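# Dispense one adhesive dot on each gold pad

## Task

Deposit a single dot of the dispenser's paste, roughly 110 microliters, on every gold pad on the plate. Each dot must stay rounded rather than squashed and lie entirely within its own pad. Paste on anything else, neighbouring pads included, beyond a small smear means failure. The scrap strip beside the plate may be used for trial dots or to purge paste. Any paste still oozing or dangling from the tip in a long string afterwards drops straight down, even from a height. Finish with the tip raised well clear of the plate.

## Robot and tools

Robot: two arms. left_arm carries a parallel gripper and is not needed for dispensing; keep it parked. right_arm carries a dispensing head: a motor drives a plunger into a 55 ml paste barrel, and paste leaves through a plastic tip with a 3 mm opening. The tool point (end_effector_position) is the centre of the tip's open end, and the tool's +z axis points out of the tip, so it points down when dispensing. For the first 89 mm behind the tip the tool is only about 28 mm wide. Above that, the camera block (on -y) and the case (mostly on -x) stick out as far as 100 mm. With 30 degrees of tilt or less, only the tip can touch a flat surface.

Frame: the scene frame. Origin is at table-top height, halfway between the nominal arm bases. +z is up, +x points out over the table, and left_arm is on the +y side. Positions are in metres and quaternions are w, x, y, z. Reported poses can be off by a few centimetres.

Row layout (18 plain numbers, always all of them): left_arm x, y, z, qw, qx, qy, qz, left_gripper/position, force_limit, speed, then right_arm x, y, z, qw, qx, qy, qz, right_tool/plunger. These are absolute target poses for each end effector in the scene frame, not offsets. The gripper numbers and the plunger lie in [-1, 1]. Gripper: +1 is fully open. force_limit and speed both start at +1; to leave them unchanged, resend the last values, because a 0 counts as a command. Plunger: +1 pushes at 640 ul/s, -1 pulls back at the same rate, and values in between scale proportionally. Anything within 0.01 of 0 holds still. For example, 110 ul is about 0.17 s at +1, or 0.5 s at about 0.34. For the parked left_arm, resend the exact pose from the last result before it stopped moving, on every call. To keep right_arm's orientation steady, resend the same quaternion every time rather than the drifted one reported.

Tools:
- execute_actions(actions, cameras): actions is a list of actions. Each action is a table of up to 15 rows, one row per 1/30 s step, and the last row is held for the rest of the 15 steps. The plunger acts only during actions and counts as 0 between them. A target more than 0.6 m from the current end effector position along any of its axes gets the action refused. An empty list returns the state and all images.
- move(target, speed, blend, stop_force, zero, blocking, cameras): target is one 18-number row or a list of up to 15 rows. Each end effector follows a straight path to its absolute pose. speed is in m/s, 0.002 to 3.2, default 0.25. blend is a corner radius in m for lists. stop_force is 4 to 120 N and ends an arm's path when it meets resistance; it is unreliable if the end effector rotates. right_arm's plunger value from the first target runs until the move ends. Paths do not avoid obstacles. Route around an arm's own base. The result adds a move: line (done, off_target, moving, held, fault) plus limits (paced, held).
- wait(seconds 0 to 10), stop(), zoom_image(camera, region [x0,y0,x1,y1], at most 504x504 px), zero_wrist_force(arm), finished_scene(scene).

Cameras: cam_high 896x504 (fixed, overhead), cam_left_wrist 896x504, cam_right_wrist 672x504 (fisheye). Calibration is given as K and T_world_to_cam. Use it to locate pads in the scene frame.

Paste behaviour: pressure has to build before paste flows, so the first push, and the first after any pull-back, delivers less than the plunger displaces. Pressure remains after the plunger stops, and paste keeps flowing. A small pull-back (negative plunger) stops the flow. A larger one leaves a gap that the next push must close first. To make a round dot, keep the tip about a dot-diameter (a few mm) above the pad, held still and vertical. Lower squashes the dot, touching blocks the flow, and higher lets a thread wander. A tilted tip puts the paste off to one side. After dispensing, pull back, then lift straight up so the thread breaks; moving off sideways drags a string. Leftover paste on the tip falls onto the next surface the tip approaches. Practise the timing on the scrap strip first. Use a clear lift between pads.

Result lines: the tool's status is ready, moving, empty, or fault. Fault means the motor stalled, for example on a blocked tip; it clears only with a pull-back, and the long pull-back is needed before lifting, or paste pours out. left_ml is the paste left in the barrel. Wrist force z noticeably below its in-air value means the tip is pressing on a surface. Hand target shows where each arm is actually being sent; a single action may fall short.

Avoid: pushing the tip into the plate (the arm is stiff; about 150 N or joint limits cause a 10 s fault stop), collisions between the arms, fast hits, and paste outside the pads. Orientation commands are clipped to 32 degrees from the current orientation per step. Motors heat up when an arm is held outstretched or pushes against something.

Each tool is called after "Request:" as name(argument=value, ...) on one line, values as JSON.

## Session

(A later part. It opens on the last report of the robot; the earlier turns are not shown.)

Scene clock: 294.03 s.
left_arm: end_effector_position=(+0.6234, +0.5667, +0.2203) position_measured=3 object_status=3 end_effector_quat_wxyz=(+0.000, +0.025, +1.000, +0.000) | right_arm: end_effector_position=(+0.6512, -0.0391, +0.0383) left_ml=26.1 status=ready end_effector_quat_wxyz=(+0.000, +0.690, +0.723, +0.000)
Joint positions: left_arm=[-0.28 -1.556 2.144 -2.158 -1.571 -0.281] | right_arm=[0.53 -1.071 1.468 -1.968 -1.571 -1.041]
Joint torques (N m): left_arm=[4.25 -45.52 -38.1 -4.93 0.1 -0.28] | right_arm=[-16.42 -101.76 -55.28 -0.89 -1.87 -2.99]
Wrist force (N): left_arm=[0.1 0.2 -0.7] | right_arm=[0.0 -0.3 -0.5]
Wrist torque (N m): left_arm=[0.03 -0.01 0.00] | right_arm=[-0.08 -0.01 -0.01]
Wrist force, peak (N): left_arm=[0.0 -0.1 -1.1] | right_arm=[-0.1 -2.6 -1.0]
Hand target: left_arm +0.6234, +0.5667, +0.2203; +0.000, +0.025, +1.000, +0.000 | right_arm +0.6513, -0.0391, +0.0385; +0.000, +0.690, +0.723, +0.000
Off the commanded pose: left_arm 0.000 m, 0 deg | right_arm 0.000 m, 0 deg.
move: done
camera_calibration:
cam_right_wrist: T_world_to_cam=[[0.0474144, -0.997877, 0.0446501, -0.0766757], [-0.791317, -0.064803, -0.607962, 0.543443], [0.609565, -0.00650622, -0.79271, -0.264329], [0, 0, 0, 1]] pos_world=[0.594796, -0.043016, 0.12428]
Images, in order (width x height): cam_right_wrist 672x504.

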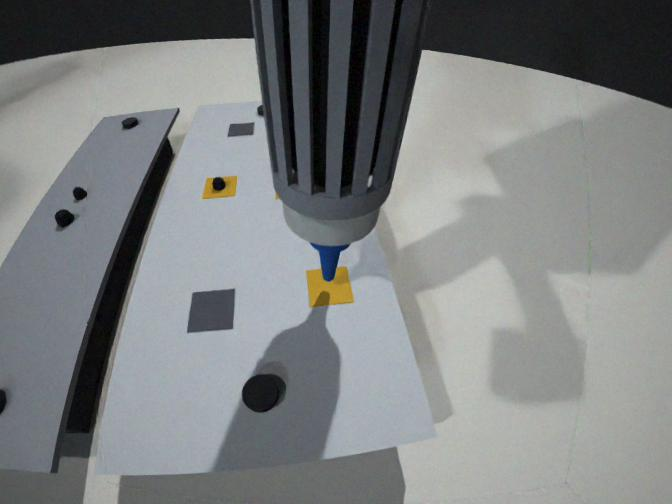

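Request:
move(target=[0.6234,0.5667,0.2203,0,0.025,1,0,1,1,1,0.6513,-0.0394,0.0358,0,0.690,0.723,0,0], speed=0.03)

Request:
execute_actions(actions=[[[0.6234,0.5667,0.2203,0,0.025,1,0,1,1,1,0.6513,-0.0394,0.0358,0,0.690,0.723,0,0.544]]])

Request:
wait(seconds=4, cameras=["cam_right_wrist"])

Request:
zoom_image(camera="cam_right_wrist", region=[280, 240, 380, 315])

Request:
execute_actions(actions=[[[0.6234,0.5667,0.2203,0,0.025,1,0,1,1,1,0.6513,-0.0394,0.0358,0,0.690,0.723,0,-0.4]]])

Request:
move(target=[0.6234,0.5667,0.2203,0,0.025,1,0,1,1,1,0.6513,-0.0394,0.06,0,0.690,0.723,0,0], speed=0.08, cameras=["cam_right_wrist"])

Request:
zoom_image(camera="cam_right_wrist", region=[260, 230, 400, 335])

Request:
move(target=[0.6234,0.5667,0.2203,0,0.025,1,0,1,1,1,0.6513,-0.0394,0.2,0,0.690,0.723,0,0], speed=0.2, cameras=["cam_right_wrist"])

Scene clock: 314.77 s.
left_arm: end_effector_position=(+0.6234, +0.5667, +0.2203) position_measured=3 object_status=3 end_effector_quat_wxyz=(+0.000, +0.025, +1.000, +0.000) | right_arm: end_effector_position=(+0.6513, -0.0394, +0.0358) left_ml=26.1 status=ready end_effector_quat_wxyz=(+0.000, +0.690, +0.723, +0.000)
Joint positions: left_arm=[-0.28 -1.556 2.144 -2.158 -1.571 -0.281] | right_arm=[0.53 -1.069 1.471 -1.972 -1.571 -1.041]
Joint torques (N m): left_arm=[4.04 -45.41 -36.15 -4.99 0.26 -0.58] | right_arm=[-15.22 -71.82 -43.75 -5.04 -1.82 -3.08]
Wrist force (N): left_arm=[0.0 0.2 -0.9] | right_arm=[-0.1 -0.3 -0.4]
Wrist torque (N m): left_arm=[0.04 0.00 0.00] | right_arm=[-0.09 0.01 0.00]
Wrist force, peak (N): left_arm=[-0.7 0.3 -1.0] | right_arm=[0.4 -0.6 -0.4]
Hand target: left_arm +0.6234, +0.5667, +0.2203; +0.000, +0.025, +1.000, +0.000 | right_arm +0.6513, -0.0394, +0.0358; +0.000, +0.690, +0.723, +0.000
Off the commanded pose: left_arm 0.000 m, 0 deg | right_arm 0.000 m, 0 deg.
move: done
camera_calibration:
cam_left_wrist: T_world_to_cam=[[0.0132392, 0.998031, -0.0613164, -0.544111], [0.923767, 0.0112635, 0.38279, -0.650004], [0.382727, -0.0617099, -0.921798, 0.128368], [0, 0, 0, 1]] pos_world=[0.558525, 0.558282, 0.333781]
cam_right_wrist: T_world_to_cam=[[0.047392, -0.997884, 0.0445177, -0.0768343], [-0.791232, -0.0647055, -0.608083, 0.541872], [0.609676, -0.00640561, -0.792625, -0.266385], [0, 0, 0, 1]] pos_world=[0.594796, -0.043316, 0.12178]

Scene clock: 315.50 s.
left_arm: end_effector_position=(+0.6234, +0.5667, +0.2203) position_measured=3 object_status=3 end_effector_quat_wxyz=(+0.000, +0.025, +1.000, +0.000) | right_arm: end_effector_position=(+0.6513, -0.0394, +0.0358) left_ml=25.9 status=ready end_effector_quat_wxyz=(+0.000, +0.690, +0.723, +0.000)
Joint positions: left_arm=[-0.28 -1.556 2.144 -2.158 -1.571 -0.281] | right_arm=[0.53 -1.069 1.471 -1.972 -1.571 -1.041]
Joint torques (N m): left_arm=[4.49 -45.79 -37.8 -4.87 0.24 -0.84] | right_arm=[-15.03 -71.77 -54.79 -1.46 -2.15 -2.54]
Wrist force (N): left_arm=[-0.4 0.0 -0.7] | right_arm=[0.1 0.1 -0.2]
Wrist torque (N m): left_arm=[0.00 0.08 0.00] | right_arm=[0.05 -0.06 -0.01]
Wrist force, peak (N): left_arm=[-0.4 0.0 -0.7] | right_arm=[0.2 -0.6 -0.2]
Hand target: left_arm +0.6234, +0.5667, +0.2203; +0.000, +0.025, +1.000, +0.000 | right_arm +0.6513, -0.0394, +0.0358; +0.000, +0.690, +0.723, +0.000
Off the commanded pose: left_arm 0.000 m, 0 deg | right_arm 0.000 m, 0 deg.
camera_calibration:
cam_left_wrist: T_world_to_cam=[[0.0132392, 0.998031, -0.0613164, -0.544111], [0.923767, 0.0112635, 0.38279, -0.650004], [0.382727, -0.0617099, -0.921798, 0.128368], [0, 0, 0, 1]] pos_world=[0.558525, 0.558282, 0.333781]
cam_right_wrist: T_world_to_cam=[[0.0473265, -0.997884, 0.0445932, -0.0768046], [-0.791237, -0.0646996, -0.608078, 0.541874], [0.609676, -0.00650557, -0.792624, -0.266389], [0, 0, 0, 1]] pos_world=[0.594796, -0.043316, 0.12178]

Scene clock: 319.50 s.
left_arm: end_effector_position=(+0.6234, +0.5667, +0.2203) position_measured=3 object_status=3 end_effector_quat_wxyz=(+0.000, +0.025, +1.000, +0.000) | right_arm: end_effector_position=(+0.6513, -0.0394, +0.0358) left_ml=25.9 status=ready end_effector_quat_wxyz=(+0.000, +0.690, +0.723, +0.000)
Joint positions: left_arm=[-0.28 -1.556 2.144 -2.158 -1.571 -0.281] | right_arm=[0.53 -1.069 1.471 -1.972 -1.571 -1.041]
Joint torques (N m): left_arm=[4.11 -45.78 -36.36 -5.14 0.02 -0.74] | right_arm=[-15.21 -72.35 -50.32 -1.45 -1.83 -0.29]
Wrist force (N): left_arm=[0.1 0.2 -0.5] | right_arm=[-0.3 -0.1 -0.2]
Wrist torque (N m): left_arm=[0.03 -0.01 0.00] | right_arm=[0.00 0.08 -0.01]
Wrist force, peak (N): left_arm=[-0.3 0.0 -1.0] | right_arm=[0.4 -0.6 -0.1]
Hand target: left_arm +0.6234, +0.5667, +0.2203; +0.000, +0.025, +1.000, +0.000 | right_arm +0.6513, -0.0394, +0.0358; +0.000, +0.690, +0.723, +0.000
Off the commanded pose: left_arm 0.000 m, 0 deg | right_arm 0.000 m, 0 deg.
wait: 4.00 s; at rest by 0.17 s
camera_calibration:
cam_right_wrist: T_world_to_cam=[[0.047392, -0.997884, 0.0445177, -0.0768388], [-0.791232, -0.0647055, -0.608083, 0.541932], [0.609676, -0.00640561, -0.792625, -0.266306], [0, 0, 0, 1]] pos_world=[0.594796, -0.043316, 0.12188]
Images, in order (width x height): cam_right_wrist 672x504.

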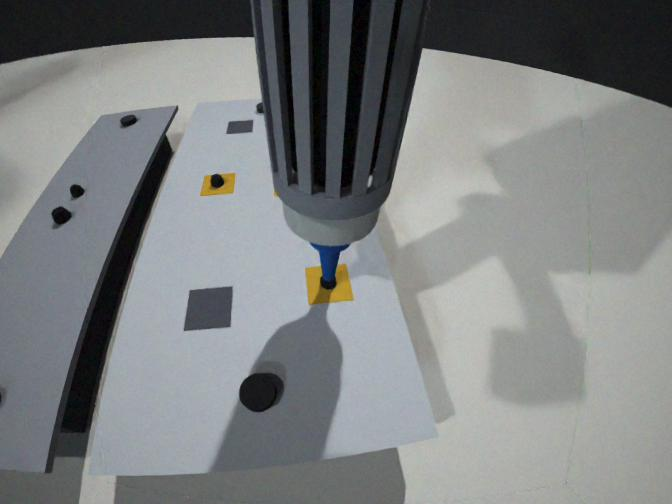

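Scaled by 5.040 from the camera's 672x504 image, which has a finer 960x720 frame.

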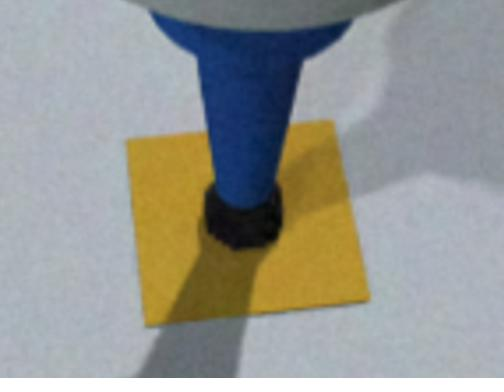

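Scene clock: 320.23 s.
left_arm: end_effector_position=(+0.6234, +0.5667, +0.2203) position_measured=3 object_status=3 end_effector_quat_wxyz=(+0.000, +0.025, +1.000, +0.000) | right_arm: end_effector_position=(+0.6513, -0.0394, +0.0358) left_ml=26.1 status=ready end_effector_quat_wxyz=(+0.000, +0.690, +0.723, +0.000)
Joint positions: left_arm=[-0.28 -1.556 2.144 -2.158 -1.571 -0.281] | right_arm=[0.53 -1.069 1.471 -1.972 -1.571 -1.041]
Joint torques (N m): left_arm=[4.12 -46.77 -36.4 -5.1 0.15 -0.74] | right_arm=[-13.86 -71 -49.64 -1.7 -2.09 -0.25]
Wrist force (N): left_arm=[0.3 0.4 -1.0] | right_arm=[-0.3 -0.4 -0.1]
Wrist torque (N m): left_arm=[0.07 -0.04 0.00] | right_arm=[-0.11 0.08 -0.01]
Wrist force, peak (N): left_arm=[0.3 0.4 -1.0] | right_arm=[0.3 -0.4 -0.4]
Hand target: left_arm +0.6234, +0.5667, +0.2203; +0.000, +0.025, +1.000, +0.000 | right_arm +0.6513, -0.0394, +0.0358; +0.000, +0.690, +0.723, +0.000
Off the commanded pose: left_arm 0.000 m, 0 deg | right_arm 0.000 m, 0 deg.
camera_calibration:
cam_left_wrist: T_world_to_cam=[[0.0132392, 0.998031, -0.0613164, -0.544111], [0.923767, 0.0112635, 0.38279, -0.650004], [0.382727, -0.0617099, -0.921798, 0.128368], [0, 0, 0, 1]] pos_world=[0.558525, 0.558282, 0.333781]
cam_right_wrist: T_world_to_cam=[[0.047392, -0.997884, 0.0445177, -0.0768388], [-0.791232, -0.0647055, -0.608083, 0.541932], [0.609676, -0.00640561, -0.792625, -0.266306], [0, 0, 0, 1]] pos_world=[0.594796, -0.043316, 0.12188]

Scene clock: 320.97 s.
left_arm: end_effector_position=(+0.6234, +0.5667, +0.2203) position_measured=3 object_status=3 end_effector_quat_wxyz=(+0.000, +0.025, +1.000, +0.000) | right_arm: end_effector_position=(+0.6513, -0.0394, +0.0603) left_ml=26.1 status=ready end_effector_quat_wxyz=(+0.000, +0.690, +0.723, +0.000) end_effector_velocity=(+0.001, -0.001, -0.004) end_effector_angular_velocity=(+0.000, +0.000, +0.000)
Joint positions: left_arm=[-0.28 -1.556 2.144 -2.158 -1.571 -0.281] | right_arm=[0.53 -1.085 1.448 -1.934 -1.571 -1.041]
Joint velocities: left_arm=[within noise] | right_arm=[-0.001 0.002 0.004 -0.007 0 -0.001]
Joint torques (N m): left_arm=[4.09 -47.85 -36.62 -4.82 0.16 -0.95] | right_arm=[-14.4 -68.74 -39.47 -6.67 -1.87 0.09]
Wrist force (N): left_arm=[0.0 0.1 -0.6] | right_arm=[-0.3 0.1 -0.2]
Wrist torque (N m): left_arm=[0.02 0.02 0.00] | right_arm=[0.05 0.07 0.00]
Wrist force, peak (N): left_arm=[-0.2 0.4 -0.9] | right_arm=[-0.1 -0.1 -1.1]
Hand target: left_arm +0.6234, +0.5667, +0.2203; +0.000, +0.025, +1.000, +0.000 | right_arm +0.6513, -0.0394, +0.0600; +0.000, +0.690, +0.723, +0.000
Off the commanded pose: left_arm 0.000 m, 0 deg | right_arm 0.000 m, 0 deg.
move: done
camera_calibration:
cam_right_wrist: T_world_to_cam=[[0.0473826, -0.997884, 0.0445221, -0.0779293], [-0.791147, -0.0647016, -0.608194, 0.556875], [0.609788, -0.0064057, -0.792539, -0.247026], [0, 0, 0, 1]] pos_world=[0.594896, -0.043316, 0.14638]
Images, in order (width x height): cam_right_wrist 672x504.

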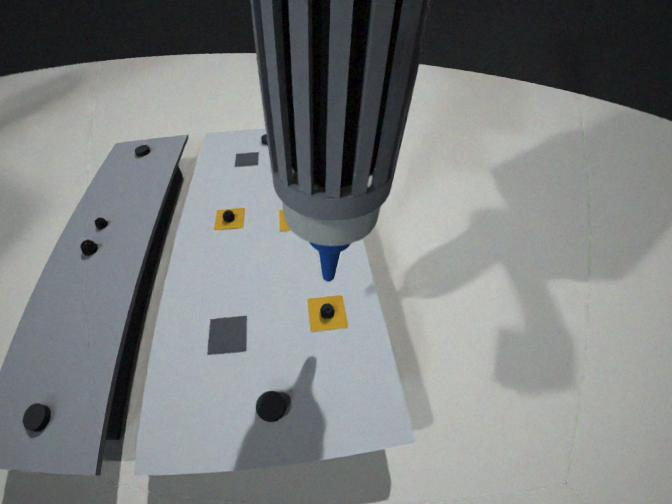

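Scaled by 3.600 from the camera's 672x504 image, which has a finer 960x720 frame.

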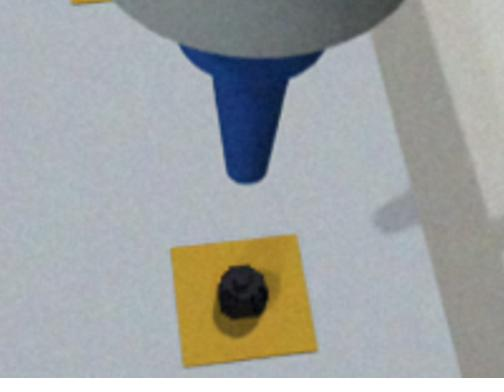

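Scene clock: 322.13 s.
left_arm: end_effector_position=(+0.6234, +0.5667, +0.2203) position_measured=3 object_status=3 end_effector_quat_wxyz=(+0.000, +0.025, +1.000, +0.000) | right_arm: end_effector_position=(+0.6513, -0.0394, +0.2000) left_ml=26.1 status=ready end_effector_quat_wxyz=(+0.000, +0.690, +0.723, +0.000)
Joint positions: left_arm=[-0.28 -1.556 2.144 -2.158 -1.571 -0.281] | right_arm=[0.53 -1.142 1.281 -1.71 -1.571 -1.041]
Joint torques (N m): left_arm=[4.46 -46.92 -36.16 -4.89 -0.05 -0.6] | right_arm=[-13.37 -66.51 -50.75 -4.87 1.64 0.47]
Wrist force (N): left_arm=[0.0 0.0 -0.7] | right_arm=[0.1 -0.1 -0.4]
Wrist torque (N m): left_arm=[0.00 0.01 0.00] | right_arm=[-0.02 -0.06 0.03]
Wrist force, peak (N): left_arm=[0.0 0.1 -1.0] | right_arm=[-0.1 -0.1 -3.0]
Hand target: left_arm +0.6234, +0.5667, +0.2203; +0.000, +0.025, +1.000, +0.000 | right_arm +0.6513, -0.0394, +0.2000; +0.000, +0.690, +0.723, +0.000
Off the commanded pose: left_arm 0.000 m, 0 deg | right_arm 0.000 m, 0 deg.
move: done
camera_calibration:
cam_right_wrist: T_world_to_cam=[[0.0473853, -0.997884, 0.0445185, -0.0841449], [-0.791185, -0.0647011, -0.608145, 0.641769], [0.609739, -0.00640516, -0.792577, -0.136208], [0, 0, 0, 1]] pos_world=[0.594796, -0.043316, 0.28608]
Images, in order (width x height): cam_right_wrist 672x504.

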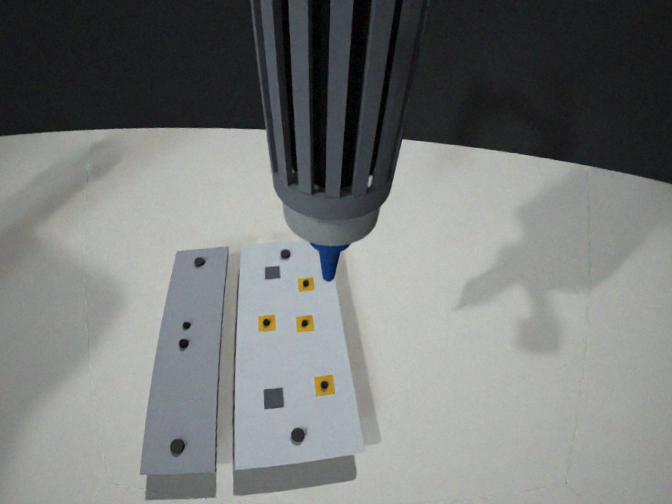

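All four gold pads have centred dots, and the tip is clean and raised.

Request:
finished_scene(scene=3)

The scene is finished: the task was done.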